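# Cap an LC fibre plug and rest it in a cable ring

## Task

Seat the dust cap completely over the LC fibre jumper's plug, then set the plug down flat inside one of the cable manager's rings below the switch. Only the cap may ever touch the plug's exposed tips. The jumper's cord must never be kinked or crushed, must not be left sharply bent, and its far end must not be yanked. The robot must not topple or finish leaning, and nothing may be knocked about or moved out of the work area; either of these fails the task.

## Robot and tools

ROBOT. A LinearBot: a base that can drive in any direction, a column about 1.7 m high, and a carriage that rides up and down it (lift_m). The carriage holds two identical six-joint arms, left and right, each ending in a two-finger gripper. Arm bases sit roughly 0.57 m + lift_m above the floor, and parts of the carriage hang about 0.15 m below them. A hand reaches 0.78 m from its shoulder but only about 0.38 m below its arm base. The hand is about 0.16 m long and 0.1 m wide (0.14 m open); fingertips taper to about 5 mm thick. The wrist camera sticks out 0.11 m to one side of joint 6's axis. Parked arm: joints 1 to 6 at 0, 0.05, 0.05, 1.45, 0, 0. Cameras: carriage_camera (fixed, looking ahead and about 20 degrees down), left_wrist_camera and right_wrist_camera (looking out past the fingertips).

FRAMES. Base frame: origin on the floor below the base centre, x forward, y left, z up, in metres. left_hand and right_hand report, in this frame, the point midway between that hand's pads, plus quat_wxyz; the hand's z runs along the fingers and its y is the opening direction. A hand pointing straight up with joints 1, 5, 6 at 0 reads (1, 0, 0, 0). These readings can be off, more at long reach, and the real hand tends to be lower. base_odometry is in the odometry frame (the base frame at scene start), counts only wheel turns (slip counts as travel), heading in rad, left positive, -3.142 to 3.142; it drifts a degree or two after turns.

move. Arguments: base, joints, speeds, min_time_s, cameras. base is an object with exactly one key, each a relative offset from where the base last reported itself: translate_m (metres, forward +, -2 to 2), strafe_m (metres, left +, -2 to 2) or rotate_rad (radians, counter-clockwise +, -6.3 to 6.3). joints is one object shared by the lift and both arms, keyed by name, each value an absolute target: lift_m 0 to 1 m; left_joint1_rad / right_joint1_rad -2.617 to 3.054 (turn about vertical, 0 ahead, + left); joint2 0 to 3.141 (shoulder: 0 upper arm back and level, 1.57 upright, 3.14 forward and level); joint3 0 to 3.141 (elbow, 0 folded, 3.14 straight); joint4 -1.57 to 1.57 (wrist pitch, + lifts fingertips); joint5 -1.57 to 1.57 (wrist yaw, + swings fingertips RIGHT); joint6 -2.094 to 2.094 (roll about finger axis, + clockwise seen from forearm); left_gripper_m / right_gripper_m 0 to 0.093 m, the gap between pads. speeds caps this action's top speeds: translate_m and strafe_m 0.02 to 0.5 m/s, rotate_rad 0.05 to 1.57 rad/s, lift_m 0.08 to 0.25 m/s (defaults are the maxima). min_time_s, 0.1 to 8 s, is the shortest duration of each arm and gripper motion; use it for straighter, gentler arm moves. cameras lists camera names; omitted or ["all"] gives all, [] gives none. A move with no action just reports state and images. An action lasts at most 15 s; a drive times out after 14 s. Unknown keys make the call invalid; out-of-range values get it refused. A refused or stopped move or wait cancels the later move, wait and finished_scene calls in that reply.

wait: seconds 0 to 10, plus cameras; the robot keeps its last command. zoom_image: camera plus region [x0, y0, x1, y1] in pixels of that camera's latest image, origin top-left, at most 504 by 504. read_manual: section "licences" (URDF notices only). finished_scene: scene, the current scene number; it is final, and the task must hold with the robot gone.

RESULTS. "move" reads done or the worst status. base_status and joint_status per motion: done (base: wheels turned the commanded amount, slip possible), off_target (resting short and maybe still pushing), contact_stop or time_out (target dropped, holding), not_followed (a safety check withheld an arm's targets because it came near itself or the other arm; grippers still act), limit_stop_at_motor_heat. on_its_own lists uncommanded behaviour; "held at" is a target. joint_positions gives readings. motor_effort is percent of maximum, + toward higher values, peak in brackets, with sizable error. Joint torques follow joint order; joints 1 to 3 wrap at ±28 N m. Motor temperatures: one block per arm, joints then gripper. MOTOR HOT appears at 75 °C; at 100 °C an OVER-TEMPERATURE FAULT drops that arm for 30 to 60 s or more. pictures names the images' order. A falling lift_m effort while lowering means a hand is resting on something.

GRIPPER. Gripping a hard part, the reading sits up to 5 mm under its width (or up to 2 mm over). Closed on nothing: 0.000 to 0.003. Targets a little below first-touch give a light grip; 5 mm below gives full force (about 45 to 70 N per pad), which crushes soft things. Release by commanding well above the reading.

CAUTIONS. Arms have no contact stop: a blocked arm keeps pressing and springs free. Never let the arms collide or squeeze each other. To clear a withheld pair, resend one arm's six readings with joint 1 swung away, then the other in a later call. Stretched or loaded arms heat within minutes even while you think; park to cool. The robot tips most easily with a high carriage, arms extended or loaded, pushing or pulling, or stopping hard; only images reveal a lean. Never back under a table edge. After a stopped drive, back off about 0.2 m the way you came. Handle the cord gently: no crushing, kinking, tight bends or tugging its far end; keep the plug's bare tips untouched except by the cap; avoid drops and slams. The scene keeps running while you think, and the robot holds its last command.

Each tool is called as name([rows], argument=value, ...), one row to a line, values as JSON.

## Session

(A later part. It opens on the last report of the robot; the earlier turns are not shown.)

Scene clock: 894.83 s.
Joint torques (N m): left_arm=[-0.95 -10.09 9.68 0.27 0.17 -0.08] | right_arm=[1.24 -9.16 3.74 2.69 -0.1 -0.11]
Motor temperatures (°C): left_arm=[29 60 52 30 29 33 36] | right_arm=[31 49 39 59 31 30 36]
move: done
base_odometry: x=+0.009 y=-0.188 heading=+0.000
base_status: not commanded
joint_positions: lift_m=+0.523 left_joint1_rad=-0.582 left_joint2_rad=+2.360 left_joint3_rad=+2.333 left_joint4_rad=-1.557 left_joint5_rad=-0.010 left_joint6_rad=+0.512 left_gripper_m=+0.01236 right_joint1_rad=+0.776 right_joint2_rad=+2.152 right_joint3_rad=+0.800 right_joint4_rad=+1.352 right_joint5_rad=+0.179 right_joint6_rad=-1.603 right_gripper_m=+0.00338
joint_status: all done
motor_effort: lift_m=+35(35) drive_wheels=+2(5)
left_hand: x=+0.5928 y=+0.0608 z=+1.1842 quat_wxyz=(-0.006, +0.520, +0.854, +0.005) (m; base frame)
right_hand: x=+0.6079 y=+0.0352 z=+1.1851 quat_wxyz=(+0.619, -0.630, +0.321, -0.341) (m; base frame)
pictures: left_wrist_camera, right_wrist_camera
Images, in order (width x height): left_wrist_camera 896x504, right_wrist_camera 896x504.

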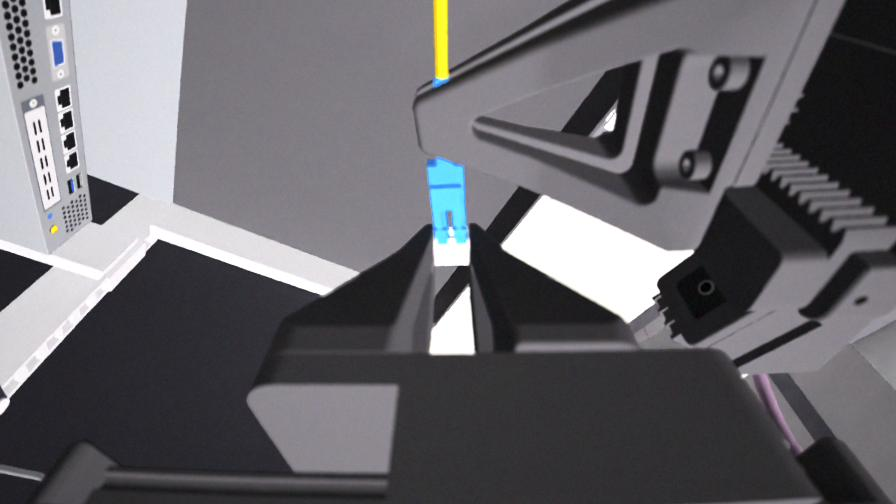

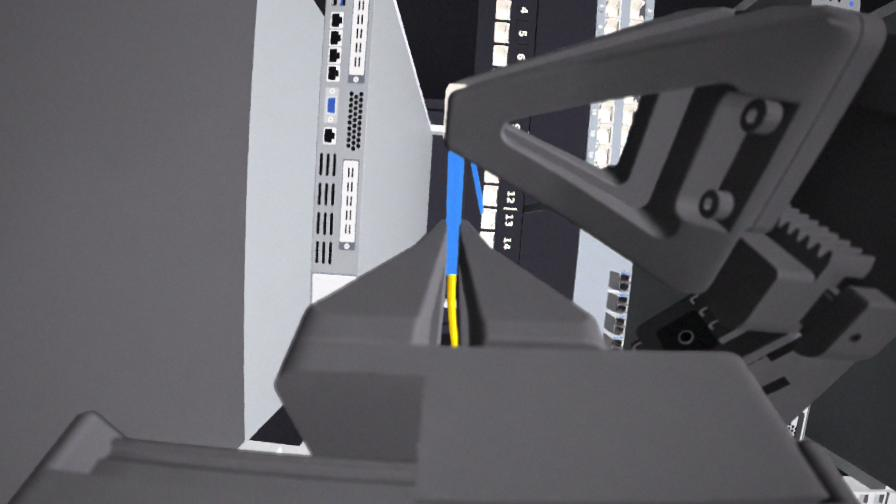

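move(joints={"right_joint1_rad": 0.802}, min_time_s=1.5, cameras=["left_wrist_camera", "right_wrist_camera"])

zoom_image(camera="left_wrist_camera", region=[410, 180, 500, 270])

Scene clock: 901.10 s.
Joint torques (N m): left_arm=[-0.92 -10.09 9.66 0.39 0.21 -0.08] | right_arm=[1.63 -9.14 3.73 2.68 -0.18 -0.11]
Motor temperatures (°C): left_arm=[29 60 52 30 29 33 36] | right_arm=[31 49 39 59 31 30 36]
move: done
base_odometry: x=+0.009 y=-0.188 heading=+0.000
base_status: not commanded
joint_positions: lift_m=+0.523 left_joint1_rad=-0.582 left_joint2_rad=+2.360 left_joint3_rad=+2.333 left_joint4_rad=-1.570 left_joint5_rad=-0.014 left_joint6_rad=+0.512 left_gripper_m=+0.01236 right_joint1_rad=+0.785 right_joint2_rad=+2.152 right_joint3_rad=+0.800 right_joint4_rad=+1.352 right_joint5_rad=+0.187 right_joint6_rad=-1.603 right_gripper_m=+0.00338
joint_status: all done
motor_effort: lift_m=+35(36) drive_wheels=+2(5)
left_hand: x=+0.5905 y=+0.0632 z=+1.1842 quat_wxyz=(-0.013, +0.520, +0.854, +0.008) (m; base frame)
right_hand: x=+0.6053 y=+0.0379 z=+1.1851 quat_wxyz=(+0.620, -0.630, +0.320, -0.340) (m; base frame)
pictures: left_wrist_camera, right_wrist_camera
Images, in order (width x height): left_wrist_camera 896x504, right_wrist_camera 896x504.

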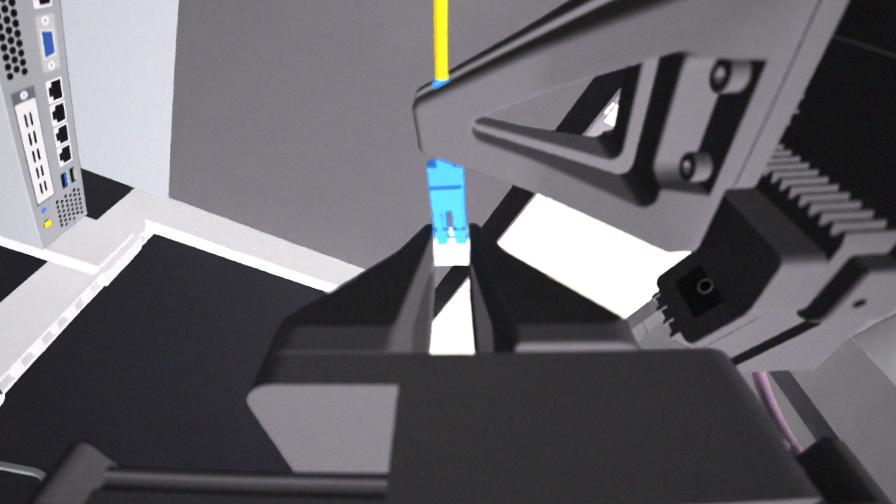

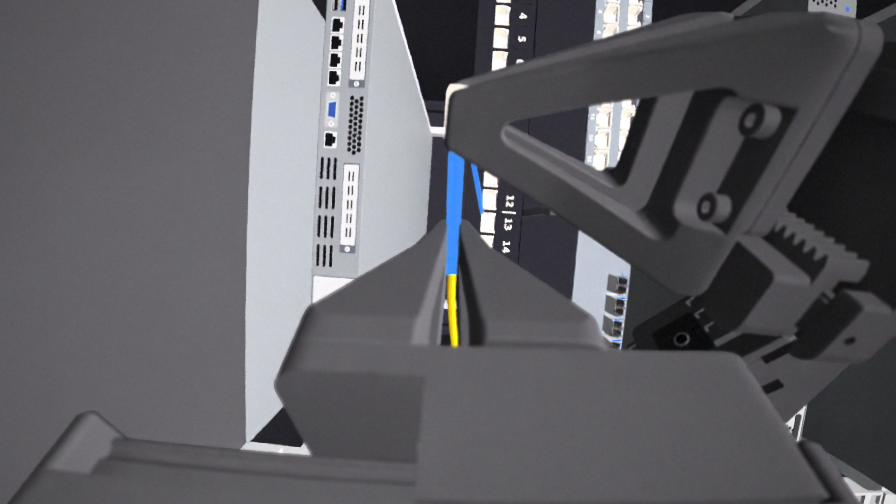

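Scaled by 5.600 from the camera's 896x504 image, which has a finer 1280x720 frame.

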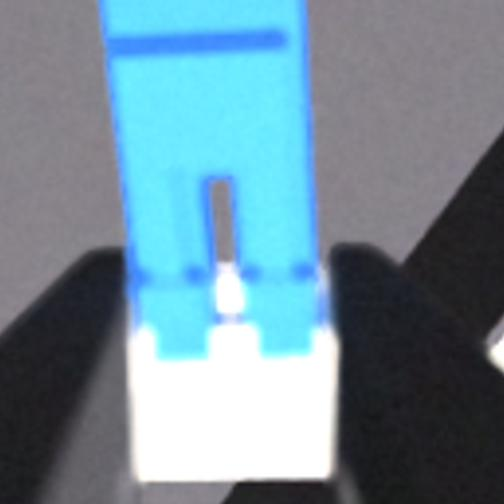

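move(joints={"left_joint4_rad": -1.505, "left_joint5_rad": 0.02}, min_time_s=1.5, cameras=["left_wrist_camera", "right_wrist_camera"])

zoom_image(camera="left_wrist_camera", region=[410, 180, 500, 270])

Scene clock: 911.10 s.
Joint torques (N m): left_arm=[-0.91 -10.1 9.66 0.81 0.4 -0.08] | right_arm=[1.59 -9.14 3.74 2.68 -0.29 -0.11]
Motor temperatures (°C): left_arm=[29 61 52 30 29 33 36] | right_arm=[31 49 39 59 31 30 36]
move: off_target
base_odometry: x=+0.009 y=-0.188 heading=+0.000
base_status: not commanded
joint_positions: lift_m=+0.523 left_joint1_rad=-0.582 left_joint2_rad=+2.360 left_joint3_rad=+2.333 left_joint4_rad=-1.562 left_joint5_rad=-0.014 left_joint6_rad=+0.512 left_gripper_m=+0.01236 right_joint1_rad=+0.786 right_joint2_rad=+2.152 right_joint3_rad=+0.800 right_joint4_rad=+1.352 right_joint5_rad=+0.196 right_joint6_rad=-1.603 right_gripper_m=+0.00338
joint_status: left_joint4_rad off_target (ended at -1.562, target -1.505); left_joint5_rad off_target (ended at -0.015, target +0.020)
motor_effort: lift_m=+35(35) drive_wheels=+2(5)
left_hand: x=+0.5921 y=+0.0622 z=+1.1842 quat_wxyz=(-0.009, +0.520, +0.854, +0.008) (m; base frame)
right_hand: x=+0.6060 y=+0.0368 z=+1.1851 quat_wxyz=(+0.618, -0.629, +0.323, -0.343) (m; base frame)
pictures: left_wrist_camera, right_wrist_camera
Images, in order (width x height): left_wrist_camera 896x504, right_wrist_camera 896x504.

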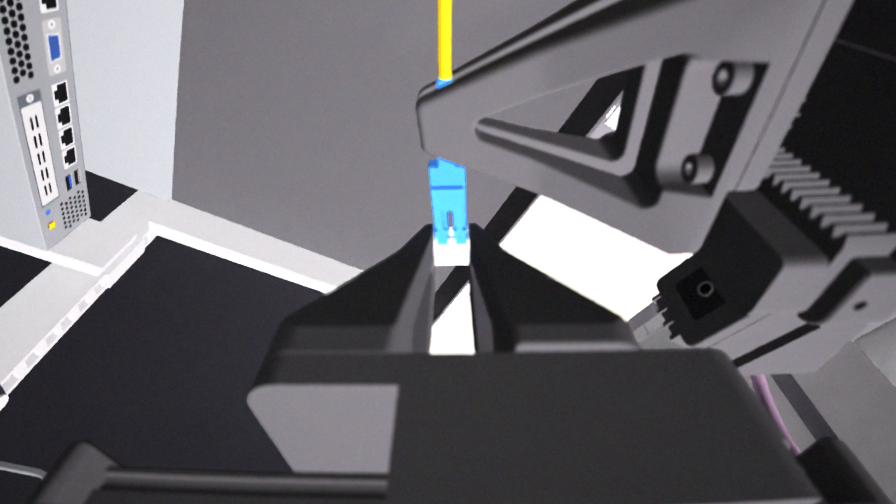

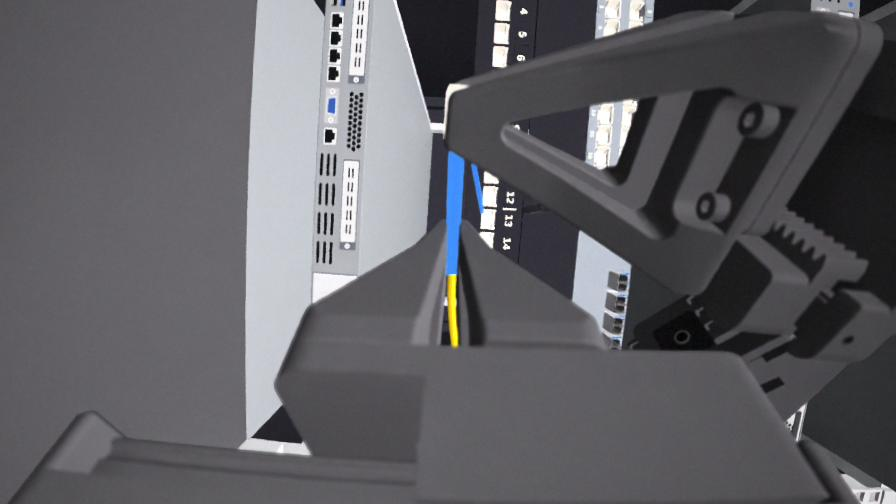

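Scaled by 5.600 from the camera's 896x504 image, which has a finer 1280x720 frame.

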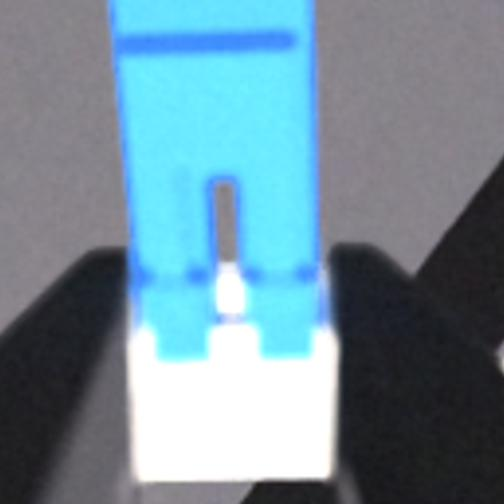

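move(joints={"left_joint4_rad": -1.465, "left_joint5_rad": 0.045, "right_joint5_rad": 0.15, "right_joint1_rad": 0.806}, min_time_s=1.5, cameras=["left_wrist_camera", "right_wrist_camera"])

zoom_image(camera="left_wrist_camera", region=[410, 180, 500, 270])

Scene clock: 916.50 s.
Joint torques (N m): left_arm=[-0.92 -10.14 9.72 1.16 0.55 -0.08] | right_arm=[2.02 -9.1 3.96 2.65 -0.54 -0.11]
Motor temperatures (°C): left_arm=[29 61 52 30 29 33 36] | right_arm=[31 49 39 59 31 30 36]
move: off_target
base_odometry: x=+0.009 y=-0.188 heading=+0.000
base_status: not commanded
joint_positions: lift_m=+0.523 left_joint1_rad=-0.582 left_joint2_rad=+2.360 left_joint3_rad=+2.333 left_joint4_rad=-1.551 left_joint5_rad=-0.008 left_joint6_rad=+0.512 left_gripper_m=+0.01236 right_joint1_rad=+0.786 right_joint2_rad=+2.152 right_joint3_rad=+0.799 right_joint4_rad=+1.352 right_joint5_rad=+0.201 right_joint6_rad=-1.603 right_gripper_m=+0.00338
joint_status: left_joint4_rad off_target (ended at -1.551, target -1.465); left_joint5_rad off_target (ended at -0.008, target +0.045); right_joint1_rad off_target (ended at +0.786, target +0.806); right_joint5_rad off_target (ended at +0.201, target +0.150)
motor_effort: lift_m=+35(35) drive_wheels=-2(4)
left_hand: x=+0.5938 y=+0.0597 z=+1.1842 quat_wxyz=(-0.003, +0.520, +0.854, +0.004) (m; base frame)
right_hand: x=+0.6063 y=+0.0360 z=+1.1849 quat_wxyz=(+0.617, -0.628, +0.325, -0.344) (m; base frame)
pictures: left_wrist_camera, right_wrist_camera
Images, in order (width x height): left_wrist_camera 896x504, right_wrist_camera 896x504.

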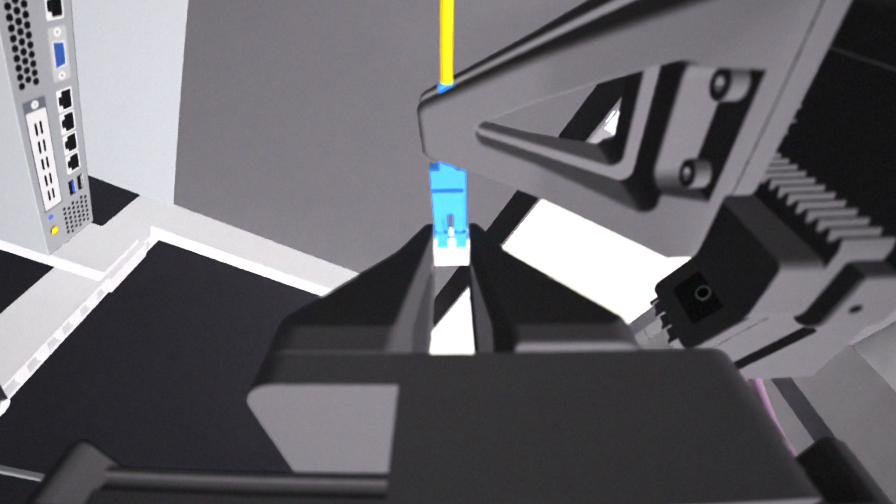

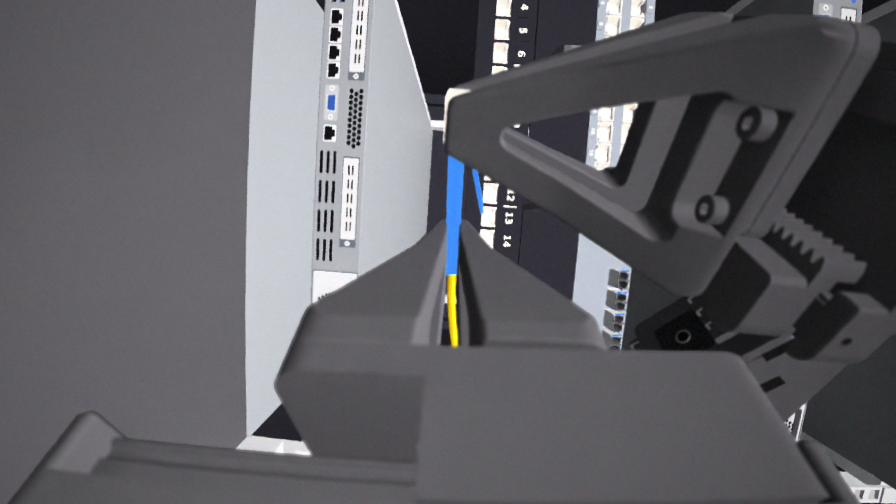

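Scaled by 5.600 from the camera's 896x504 image, which has a finer 1280x720 frame.

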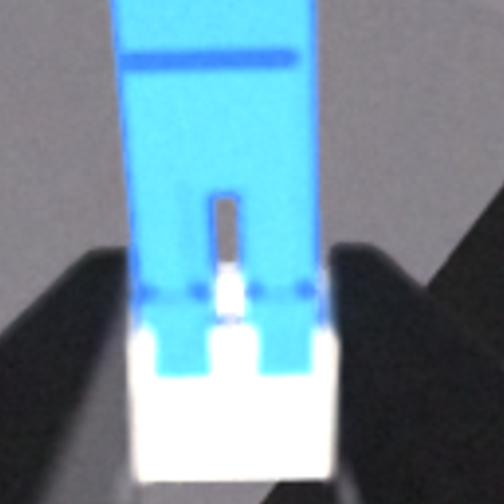

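move(joints={"left_joint4_rad": -1.44, "left_joint5_rad": 0.06, "right_joint5_rad": 0.13, "right_joint1_rad": 0.812}, min_time_s=1.5, cameras=["left_wrist_camera", "right_wrist_camera"])

zoom_image(camera="left_wrist_camera", region=[410, 180, 500, 270])

Scene clock: 923.30 s.
Joint torques (N m): left_arm=[-0.92 -10.11 9.7 1.38 0.64 -0.08] | right_arm=[2.61 -9.11 4.03 2.65 -0.75 -0.11]
Motor temperatures (°C): left_arm=[29 62 52 31 29 33 36] | right_arm=[31 49 39 59 31 30 36]
move: off_target
base_odometry: x=+0.009 y=-0.188 heading=+0.000
base_status: not commanded
joint_positions: lift_m=+0.523 left_joint1_rad=-0.582 left_joint2_rad=+2.360 left_joint3_rad=+2.333 left_joint4_rad=-1.545 left_joint5_rad=-0.001 left_joint6_rad=+0.512 left_gripper_m=+0.01236 right_joint1_rad=+0.786 right_joint2_rad=+2.152 right_joint3_rad=+0.797 right_joint4_rad=+1.354 right_joint5_rad=+0.201 right_joint6_rad=-1.603 right_gripper_m=+0.00338
joint_status: left_joint4_rad off_target (ended at -1.545, target -1.440); left_joint5_rad off_target (ended at -0.001, target +0.060); right_joint1_rad off_target (ended at +0.786, target +0.812); right_joint5_rad off_target (ended at +0.201, target +0.130)
motor_effort: lift_m=+35(35) drive_wheels=+4(6)
left_hand: x=+0.5943 y=+0.0579 z=+1.1841 quat_wxyz=(+0.000, +0.520, +0.854, +0.000) (m; base frame)
right_hand: x=+0.6059 y=+0.0355 z=+1.1845 quat_wxyz=(+0.617, -0.628, +0.325, -0.344) (m; base frame)
pictures: left_wrist_camera, right_wrist_camera
Images, in order (width x height): left_wrist_camera 896x504, right_wrist_camera 896x504.

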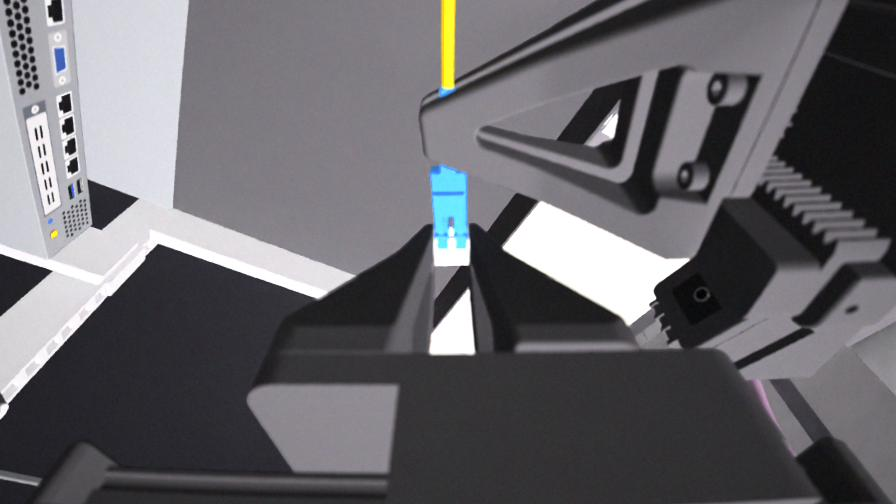

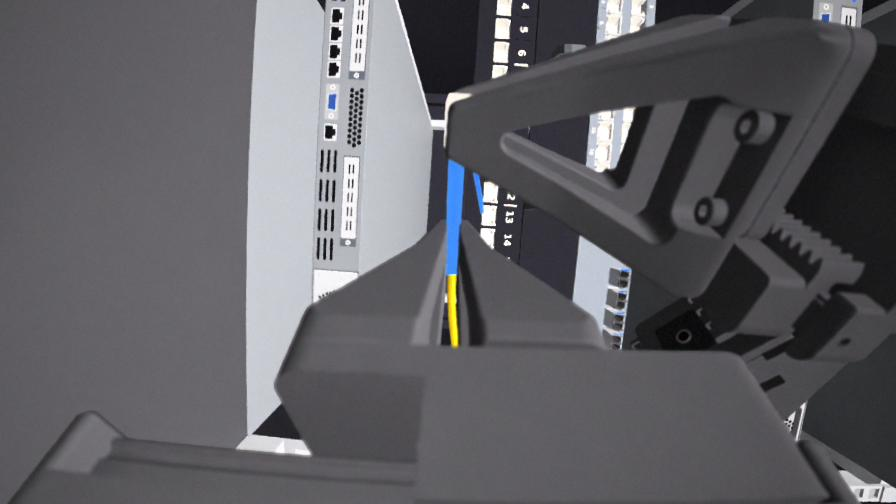

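Scaled by 5.600 from the camera's 896x504 image, which has a finer 1280x720 frame.

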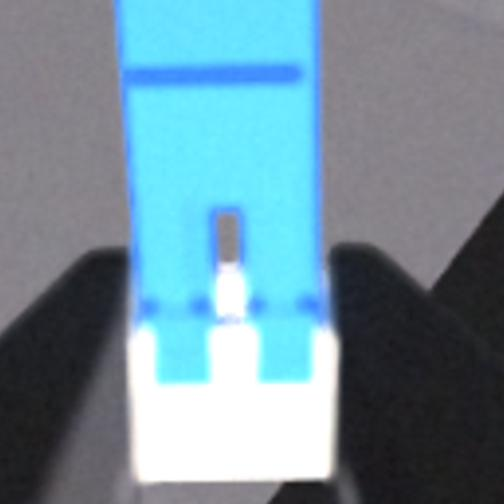

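move(joints={"left_joint4_rad": -1.40, "left_joint5_rad": 0.08, "right_joint5_rad": 0.11, "right_joint1_rad": 0.818}, min_time_s=1.5, cameras=["left_wrist_camera", "right_wrist_camera"])

zoom_image(camera="left_wrist_camera", region=[410, 180, 500, 270])

Scene clock: 930.67 s.
Joint torques (N m): left_arm=[-0.92 -10.11 9.7 1.78 0.8 -0.08] | right_arm=[3.19 -9.13 4.1 2.63 -1 -0.11]
Motor temperatures (°C): left_arm=[29 62 53 31 29 33 36] | right_arm=[31 49 39 59 32 30 36]
move: off_target
base_odometry: x=+0.009 y=-0.188 heading=+0.000
base_status: not commanded
joint_positions: lift_m=+0.523 left_joint1_rad=-0.582 left_joint2_rad=+2.360 left_joint3_rad=+2.333 left_joint4_rad=-1.540 left_joint5_rad=+0.003 left_joint6_rad=+0.511 left_gripper_m=+0.01236 right_joint1_rad=+0.786 right_joint2_rad=+2.152 right_joint3_rad=+0.796 right_joint4_rad=+1.355 right_joint5_rad=+0.204 right_joint6_rad=-1.603 right_gripper_m=+0.00338
joint_status: left_joint4_rad off_target (ended at -1.540, target -1.400); left_joint5_rad off_target (ended at +0.004, target +0.080); right_joint1_rad off_target (ended at +0.786, target +0.818); right_joint5_rad off_target (ended at +0.204, target +0.110)
motor_effort: lift_m=+35(35) drive_wheels=-1(6)
left_hand: x=+0.5950 y=+0.0565 z=+1.1841 quat_wxyz=(+0.002, +0.520, +0.854, -0.002) (m; base frame)
right_hand: x=+0.6060 y=+0.0350 z=+1.1845 quat_wxyz=(+0.617, -0.628, +0.326, -0.345) (m; base frame)
pictures: left_wrist_camera, right_wrist_camera
Images, in order (width x height): left_wrist_camera 896x504, right_wrist_camera 896x504.

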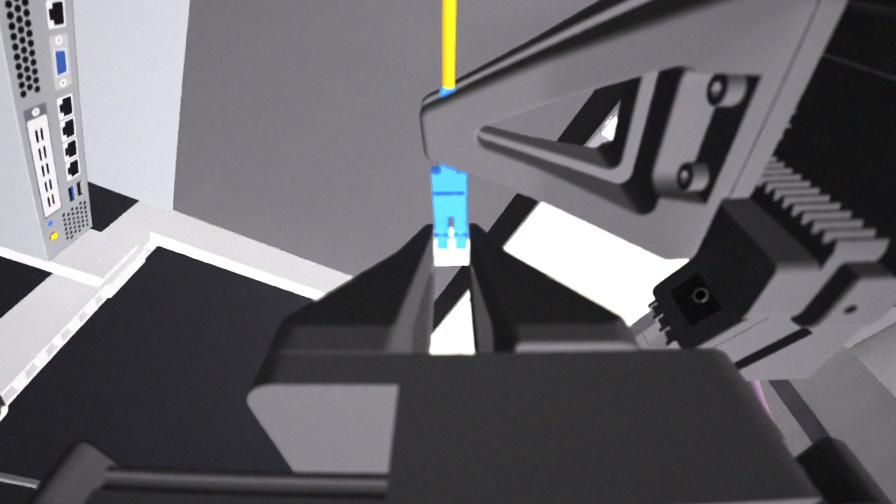

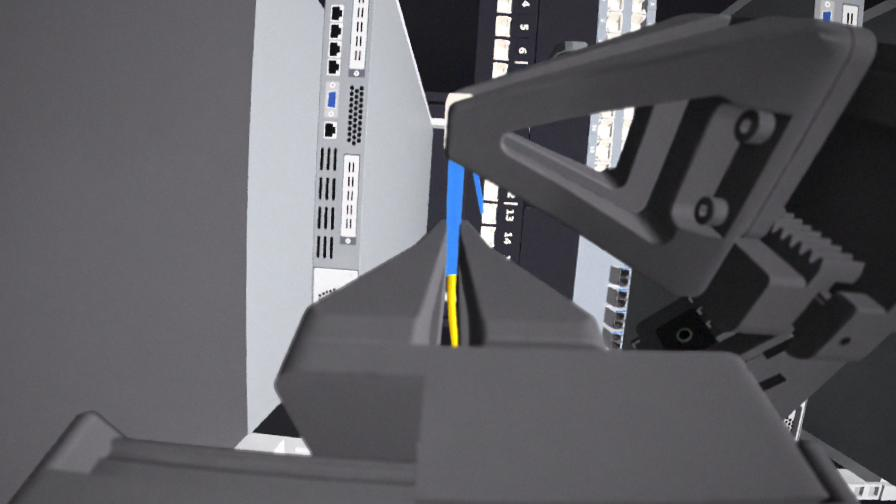

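Scaled by 5.600 from the camera's 896x504 image, which has a finer 1280x720 frame.

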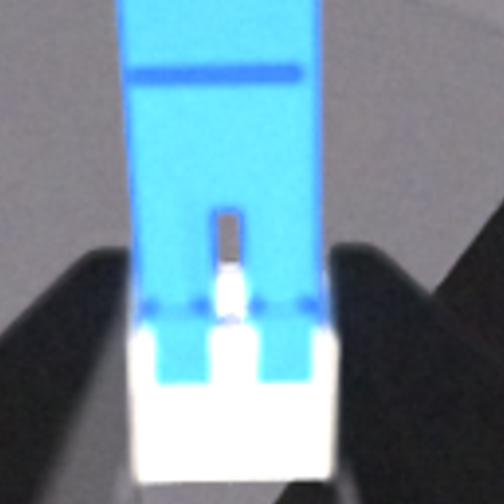

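move(joints={"left_joint4_rad": -1.33, "left_joint5_rad": 0.115, "right_joint5_rad": 0.075, "right_joint1_rad": 0.832}, min_time_s=1.5, cameras=["left_wrist_camera", "right_wrist_camera"])

zoom_image(camera="left_wrist_camera", region=[410, 180, 500, 270])

Scene clock: 938.30 s.
Joint torques (N m): left_arm=[-1.21 -10.13 9.72 2.42 0.97 -0.07] | right_arm=[4.57 -9.11 4.18 2.63 -1.48 -0.11]
Motor temperatures (°C): left_arm=[29 62 53 32 30 33 36] | right_arm=[31 49 39 58 32 30 36]
move: off_target
base_odometry: x=+0.009 y=-0.188 heading=+0.000
base_status: not commanded
joint_positions: lift_m=+0.523 left_joint1_rad=-0.578 left_joint2_rad=+2.360 left_joint3_rad=+2.333 left_joint4_rad=-1.527 left_joint5_rad=+0.018 left_joint6_rad=+0.511 left_gripper_m=+0.01235 right_joint1_rad=+0.786 right_joint2_rad=+2.152 right_joint3_rad=+0.795 right_joint4_rad=+1.356 right_joint5_rad=+0.213 right_joint6_rad=-1.603 right_gripper_m=+0.00338
joint_status: left_joint4_rad off_target (ended at -1.527, target -1.330); left_joint5_rad off_target (ended at +0.018, target +0.115); right_joint1_rad off_target (ended at +0.786, target +0.832); right_joint5_rad off_target (ended at +0.213, target +0.075)
motor_effort: lift_m=+35(35) drive_wheels=-1(4)
left_hand: x=+0.5972 y=+0.0540 z=+1.1842 quat_wxyz=(+0.008, +0.518, +0.855, -0.009) (m; base frame)
right_hand: x=+0.6068 y=+0.0335 z=+1.1844 quat_wxyz=(+0.615, -0.626, +0.329, -0.348) (m; base frame)
pictures: left_wrist_camera, right_wrist_camera
Images, in order (width x height): left_wrist_camera 896x504, right_wrist_camera 896x504.

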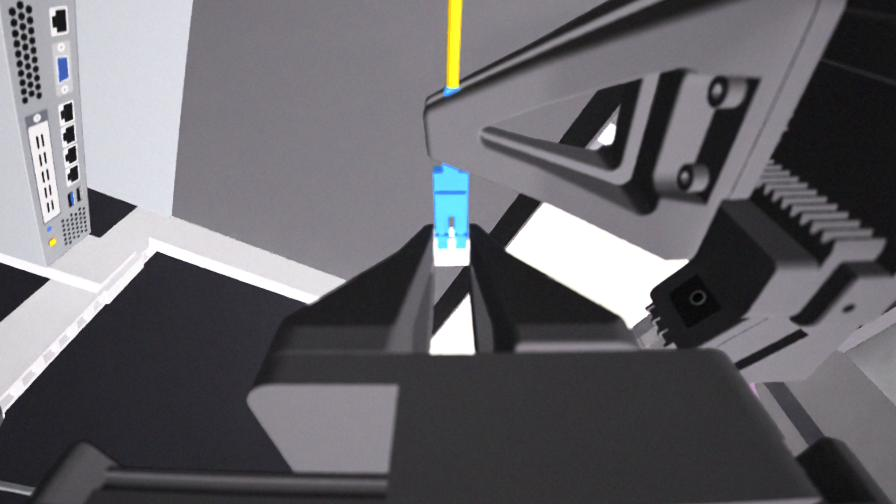

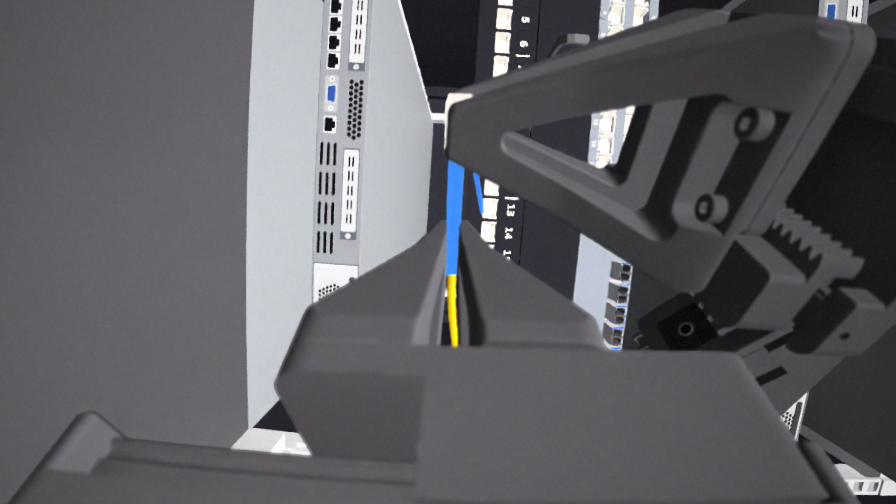

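Scaled by 5.600 from the camera's 896x504 image, which has a finer 1280x720 frame.

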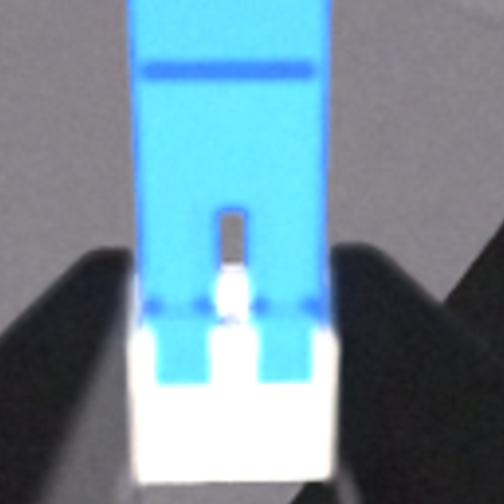

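move(joints={"left_joint1_rad": -0.583, "left_joint4_rad": -1.522, "left_joint5_rad": 0.018, "right_joint5_rad": 0.206, "right_joint1_rad": 0.782}, min_time_s=1.5, cameras=[])

move(joints={"left_gripper_m": 0.03}, min_time_s=2, cameras=["left_wrist_camera", "right_wrist_camera"])

zoom_image(camera="left_wrist_camera", region=[380, 150, 530, 300])

Scene clock: 945.67 s.
Joint torques (N m): left_arm=[-0.38 -10.17 9.74 0.36 0.14 -0.07] | right_arm=[-0.06 -9.1 4.22 2.61 -0.17 -0.11]
Motor temperatures (°C): left_arm=[29 62 53 34 30 33 36] | right_arm=[32 49 39 58 33 30 36]
move: done
base_odometry: x=+0.009 y=-0.188 heading=+0.000
base_status: not commanded
joint_positions: lift_m=+0.523 left_joint1_rad=-0.578 left_joint2_rad=+2.360 left_joint3_rad=+2.333 left_joint4_rad=-1.531 left_joint5_rad=+0.013 left_joint6_rad=+0.511 left_gripper_m=+0.01235 right_joint1_rad=+0.782 right_joint2_rad=+2.152 right_joint3_rad=+0.794 right_joint4_rad=+1.358 right_joint5_rad=+0.222 right_joint6_rad=-1.603 right_gripper_m=+0.00338
joint_status: all done
motor_effort: lift_m=+35(36) drive_wheels=+2(6)
left_hand: x=+0.5968 y=+0.0552 z=+1.1842 quat_wxyz=(+0.006, +0.518, +0.855, -0.007) (m; base frame)
right_hand: x=+0.6087 y=+0.0308 z=+1.1845 quat_wxyz=(+0.613, -0.624, +0.332, -0.352) (m; base frame)
pictures: none
No camera images: "cameras" was empty.

Scene clock: 947.93 s.
Joint torques (N m): left_arm=[-0.36 -10.17 9.77 0.36 0.14 -0.07] | right_arm=[-0.05 -9.11 4.23 2.61 -0.11 -0.11]
Motor temperatures (°C): left_arm=[29 62 53 33 30 33 36] | right_arm=[32 49 39 58 32 30 36]
move: done
base_odometry: x=+0.009 y=-0.188 heading=+0.000
base_status: not commanded
joint_positions: lift_m=+0.523 left_joint1_rad=-0.578 left_joint2_rad=+2.360 left_joint3_rad=+2.333 left_joint4_rad=-1.531 left_joint5_rad=+0.013 left_joint6_rad=+0.511 left_gripper_m=+0.02989 right_joint1_rad=+0.782 right_joint2_rad=+2.152 right_joint3_rad=+0.794 right_joint4_rad=+1.358 right_joint5_rad=+0.216 right_joint6_rad=-1.603 right_gripper_m=+0.00338
joint_status: all done
motor_effort: lift_m=+35(35) drive_wheels=+3(5)
left_hand: x=+0.5968 y=+0.0552 z=+1.1842 quat_wxyz=(+0.007, +0.518, +0.855, -0.007) (m; base frame)
right_hand: x=+0.6081 y=+0.0316 z=+1.1845 quat_wxyz=(+0.614, -0.625, +0.330, -0.350) (m; base frame)
pictures: left_wrist_camera, right_wrist_camera
Images, in order (width x height): left_wrist_camera 896x504, right_wrist_camera 896x504.

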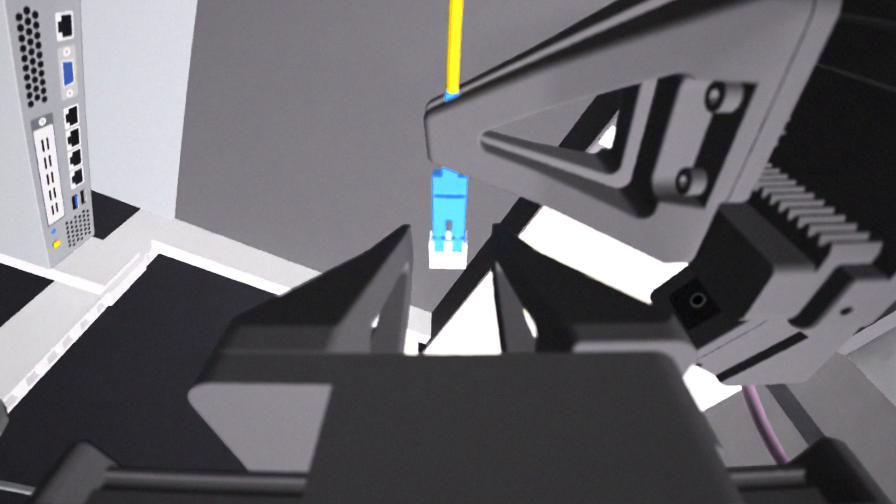

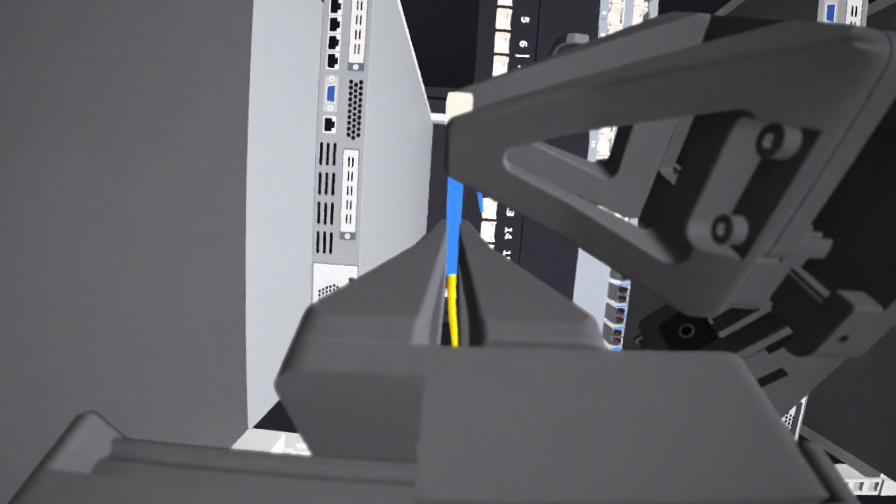

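Scaled by 3.360 from the camera's 896x504 image, which has a finer 1280x720 frame.

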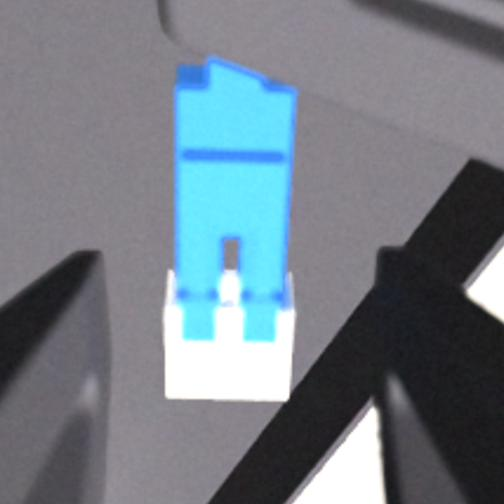

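move(joints={"left_gripper_m": 0.06}, min_time_s=1, cameras=[])

move(joints={"left_joint1_rad": -0.498, "left_joint2_rad": 2.04, "left_joint3_rad": 1.94, "left_joint4_rad": -1.47, "left_joint5_rad": 0, "left_joint6_rad": 0.50}, min_time_s=4)

zoom_image(camera="right_wrist_camera", region=[340, 0, 580, 240])

Scene clock: 957.33 s.
Joint torques (N m): left_arm=[-0.31 -10.17 9.74 0.36 0.14 -0.07] | right_arm=[-0.03 -9.11 4.22 2.61 -0.1 -0.11]
Motor temperatures (°C): left_arm=[29 63 53 32 30 33 36] | right_arm=[31 49 39 57 32 30 36]
move: done
base_odometry: x=+0.009 y=-0.188 heading=+0.000
base_status: not commanded
joint_positions: lift_m=+0.523 left_joint1_rad=-0.578 left_joint2_rad=+2.360 left_joint3_rad=+2.333 left_joint4_rad=-1.531 left_joint5_rad=+0.013 left_joint6_rad=+0.511 left_gripper_m=+0.05987 right_joint1_rad=+0.782 right_joint2_rad=+2.152 right_joint3_rad=+0.794 right_joint4_rad=+1.358 right_joint5_rad=+0.215 right_joint6_rad=-1.603 right_gripper_m=+0.00338
joint_status: all done
motor_effort: lift_m=+35(35) drive_wheels=-1(5)
left_hand: x=+0.5968 y=+0.0552 z=+1.1842 quat_wxyz=(+0.007, +0.518, +0.855, -0.007) (m; base frame)
right_hand: x=+0.6081 y=+0.0317 z=+1.1845 quat_wxyz=(+0.615, -0.625, +0.330, -0.350) (m; base frame)
pictures: none
No camera images: "cameras" was empty.

Scene clock: 961.63 s.
Joint torques (N m): left_arm=[0.73 -13.11 5.5 0.29 -0.02 -0.09] | right_arm=[-0.08 -9.13 4.22 2.61 -0.1 -0.11]
Motor temperatures (°C): left_arm=[29 63 53 32 29 33 36] | right_arm=[31 49 39 57 32 30 36]
move: done
base_odometry: x=+0.009 y=-0.188 heading=+0.000
base_status: not commanded
joint_positions: lift_m=+0.523 left_joint1_rad=-0.506 left_joint2_rad=+2.082 left_joint3_rad=+1.955 left_joint4_rad=-1.484 left_joint5_rad=+0.013 left_joint6_rad=+0.511 left_gripper_m=+0.05987 right_joint1_rad=+0.782 right_joint2_rad=+2.152 right_joint3_rad=+0.794 right_joint4_rad=+1.358 right_joint5_rad=+0.215 right_joint6_rad=-1.603 right_gripper_m=+0.00338
joint_status: all done
motor_effort: lift_m=+35(35) drive_wheels=+0(5)
left_hand: x=+0.5551 y=+0.1159 z=+1.2035 quat_wxyz=(-0.020, +0.487, +0.873, -0.006) (m; base frame)
right_hand: x=+0.6081 y=+0.0317 z=+1.1845 quat_wxyz=(+0.615, -0.625, +0.330, -0.350) (m; base frame)
pictures: carriage_camera, left_wrist_camera, right_wrist_camera
Images, in order (width x height): carriage_camera 896x504, left_wrist_camera 896x504, right_wrist_camera 896x504.

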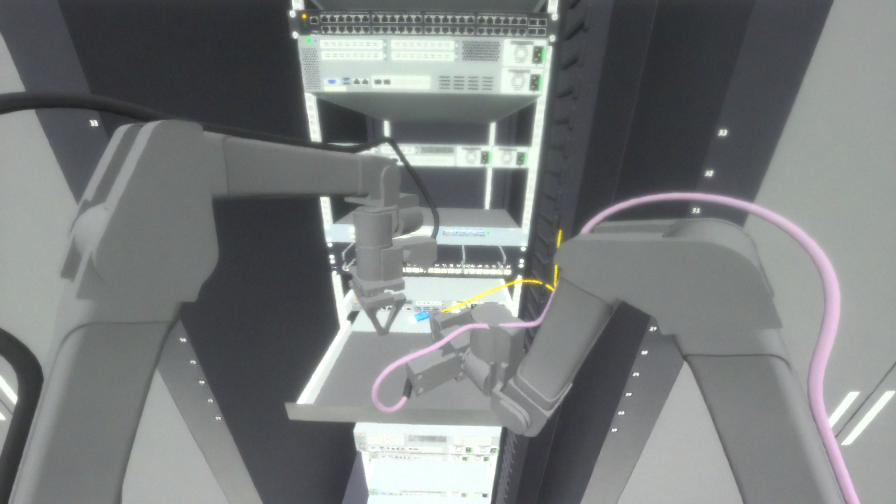

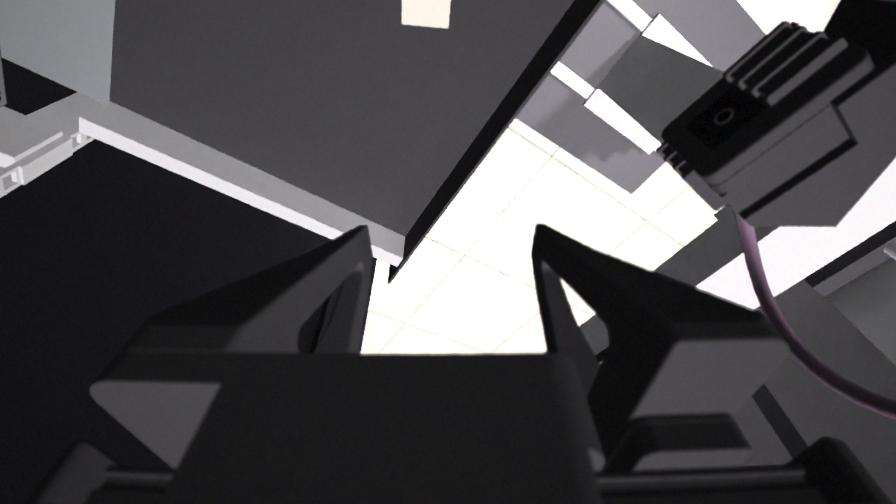

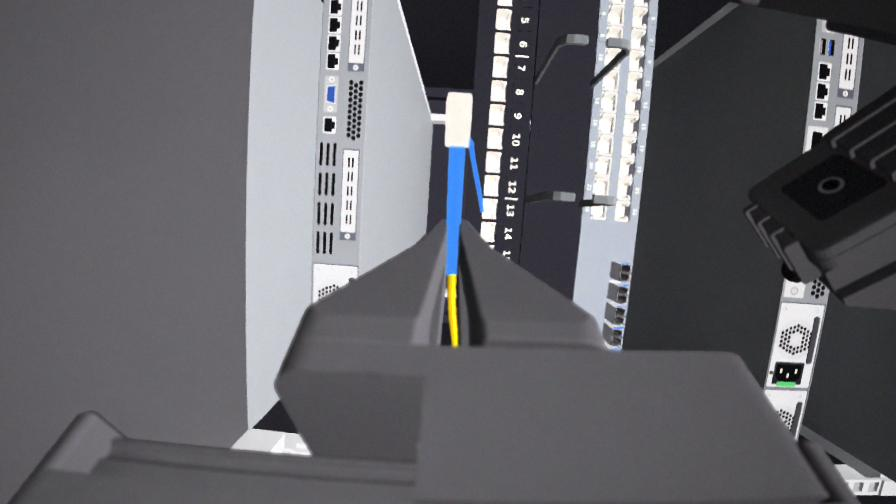

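Scaled by 2.100 from the camera's 896x504 image, which has a finer 1280x720 frame.

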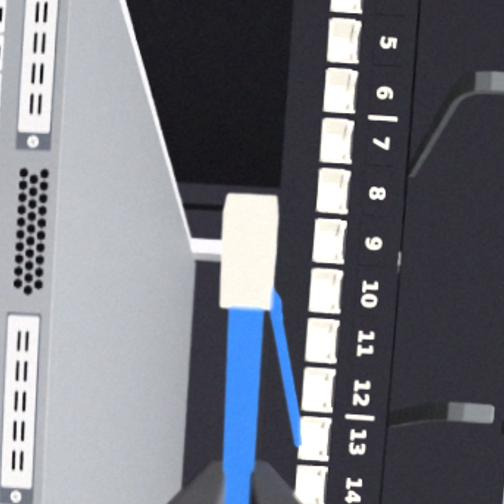

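move(joints={"left_joint1_rad": -0.30, "left_joint2_rad": 1.69, "left_joint3_rad": 1.34, "left_joint4_rad": -1.20, "left_joint5_rad": 0, "left_joint6_rad": 0.010, "left_gripper_m": 0.01}, min_time_s=4, cameras=["carriage_camera"])

move(joints={"right_joint1_rad": 0.774, "right_joint2_rad": 1.892, "right_joint3_rad": 0.866, "right_joint4_rad": 1.026, "right_joint5_rad": 0.17, "right_joint6_rad": -1.60, "lift_m": 0.455}, min_time_s=4, cameras=["carriage_camera", "right_wrist_camera"])

Scene clock: 977.00 s.
Joint torques (N m): left_arm=[0.73 -9.44 5.63 0.4 -0.04 -0.09] | right_arm=[-0.06 -9.13 4.22 2.61 -0.1 -0.11]
Motor temperatures (°C): left_arm=[29 63 52 31 29 33 35] | right_arm=[31 49 39 57 32 30 36]
move: done
base_odometry: x=+0.009 y=-0.188 heading=+0.000
base_status: not commanded
joint_positions: lift_m=+0.523 left_joint1_rad=-0.308 left_joint2_rad=+1.722 left_joint3_rad=+1.355 left_joint4_rad=-1.214 left_joint5_rad=+0.011 left_joint6_rad=+0.021 left_gripper_m=+0.01013 right_joint1_rad=+0.782 right_joint2_rad=+2.152 right_joint3_rad=+0.794 right_joint4_rad=+1.358 right_joint5_rad=+0.215 right_joint6_rad=-1.603 right_gripper_m=+0.00338
joint_status: all done
motor_effort: lift_m=+35(35) drive_wheels=+1(6)
left_hand: x=+0.5075 y=+0.2119 z=+1.1737 quat_wxyz=(-0.006, +0.164, +0.986, -0.005) (m; base frame)
right_hand: x=+0.6081 y=+0.0317 z=+1.1845 quat_wxyz=(+0.615, -0.625, +0.330, -0.350) (m; base frame)
pictures: carriage_camera
Images, in order (width x height): carriage_camera 896x504.

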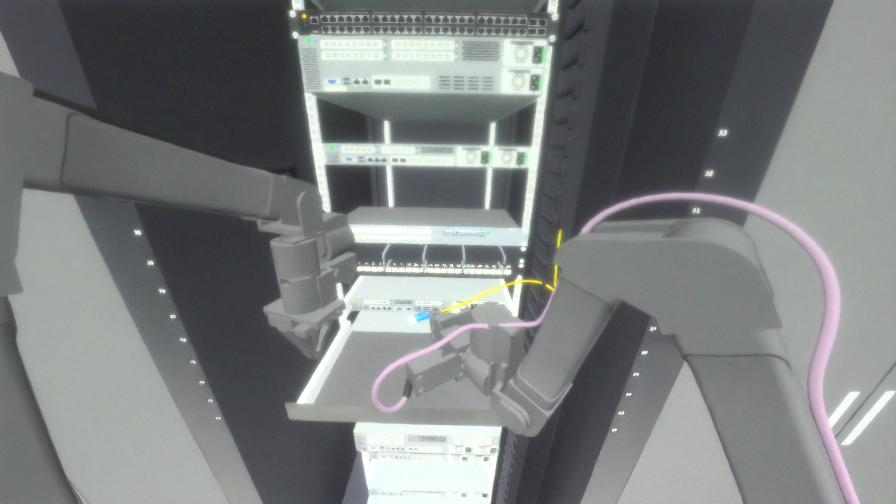

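Scene clock: 981.30 s.
Joint torques (N m): left_arm=[0.69 -8.13 6.3 0.37 -0.04 -0.09] | right_arm=[-0.58 -12.41 8.06 2.51 -0.11 0.02]
Motor temperatures (°C): left_arm=[29 62 52 31 29 33 35] | right_arm=[31 50 39 56 32 30 36]
move: done
base_odometry: x=+0.009 y=-0.188 heading=+0.000
base_status: not commanded
joint_positions: lift_m=+0.455 left_joint1_rad=-0.308 left_joint2_rad=+1.707 left_joint3_rad=+1.348 left_joint4_rad=-1.210 left_joint5_rad=+0.011 left_joint6_rad=+0.020 left_gripper_m=+0.01013 right_joint1_rad=+0.779 right_joint2_rad=+1.918 right_joint3_rad=+0.843 right_joint4_rad=+1.041 right_joint5_rad=+0.180 right_joint6_rad=-1.603 right_gripper_m=+0.00338
joint_status: all done
motor_effort: lift_m=+35(35) drive_wheels=+3(7)
left_hand: x=+0.5070 y=+0.2122 z=+1.1083 quat_wxyz=(+0.000, +0.164, +0.987, -0.005) (m; base frame)
right_hand: x=+0.6083 y=+0.0382 z=+1.1759 quat_wxyz=(+0.609, -0.642, +0.323, -0.336) (m; base frame)
pictures: carriage_camera, right_wrist_camera
Images, in order (width x height): carriage_camera 896x504, right_wrist_camera 896x504.

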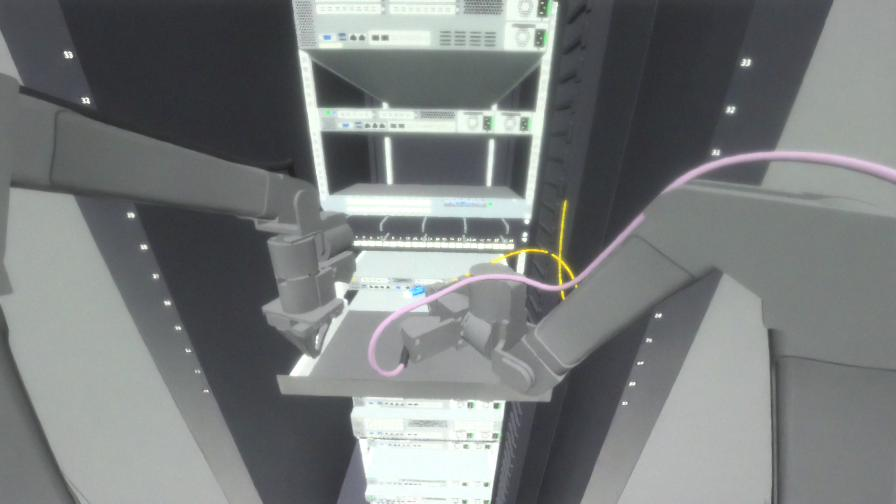

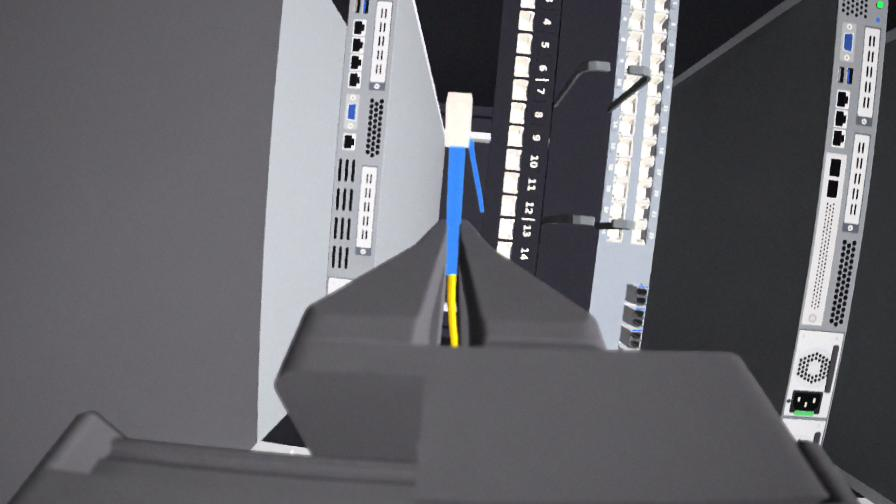

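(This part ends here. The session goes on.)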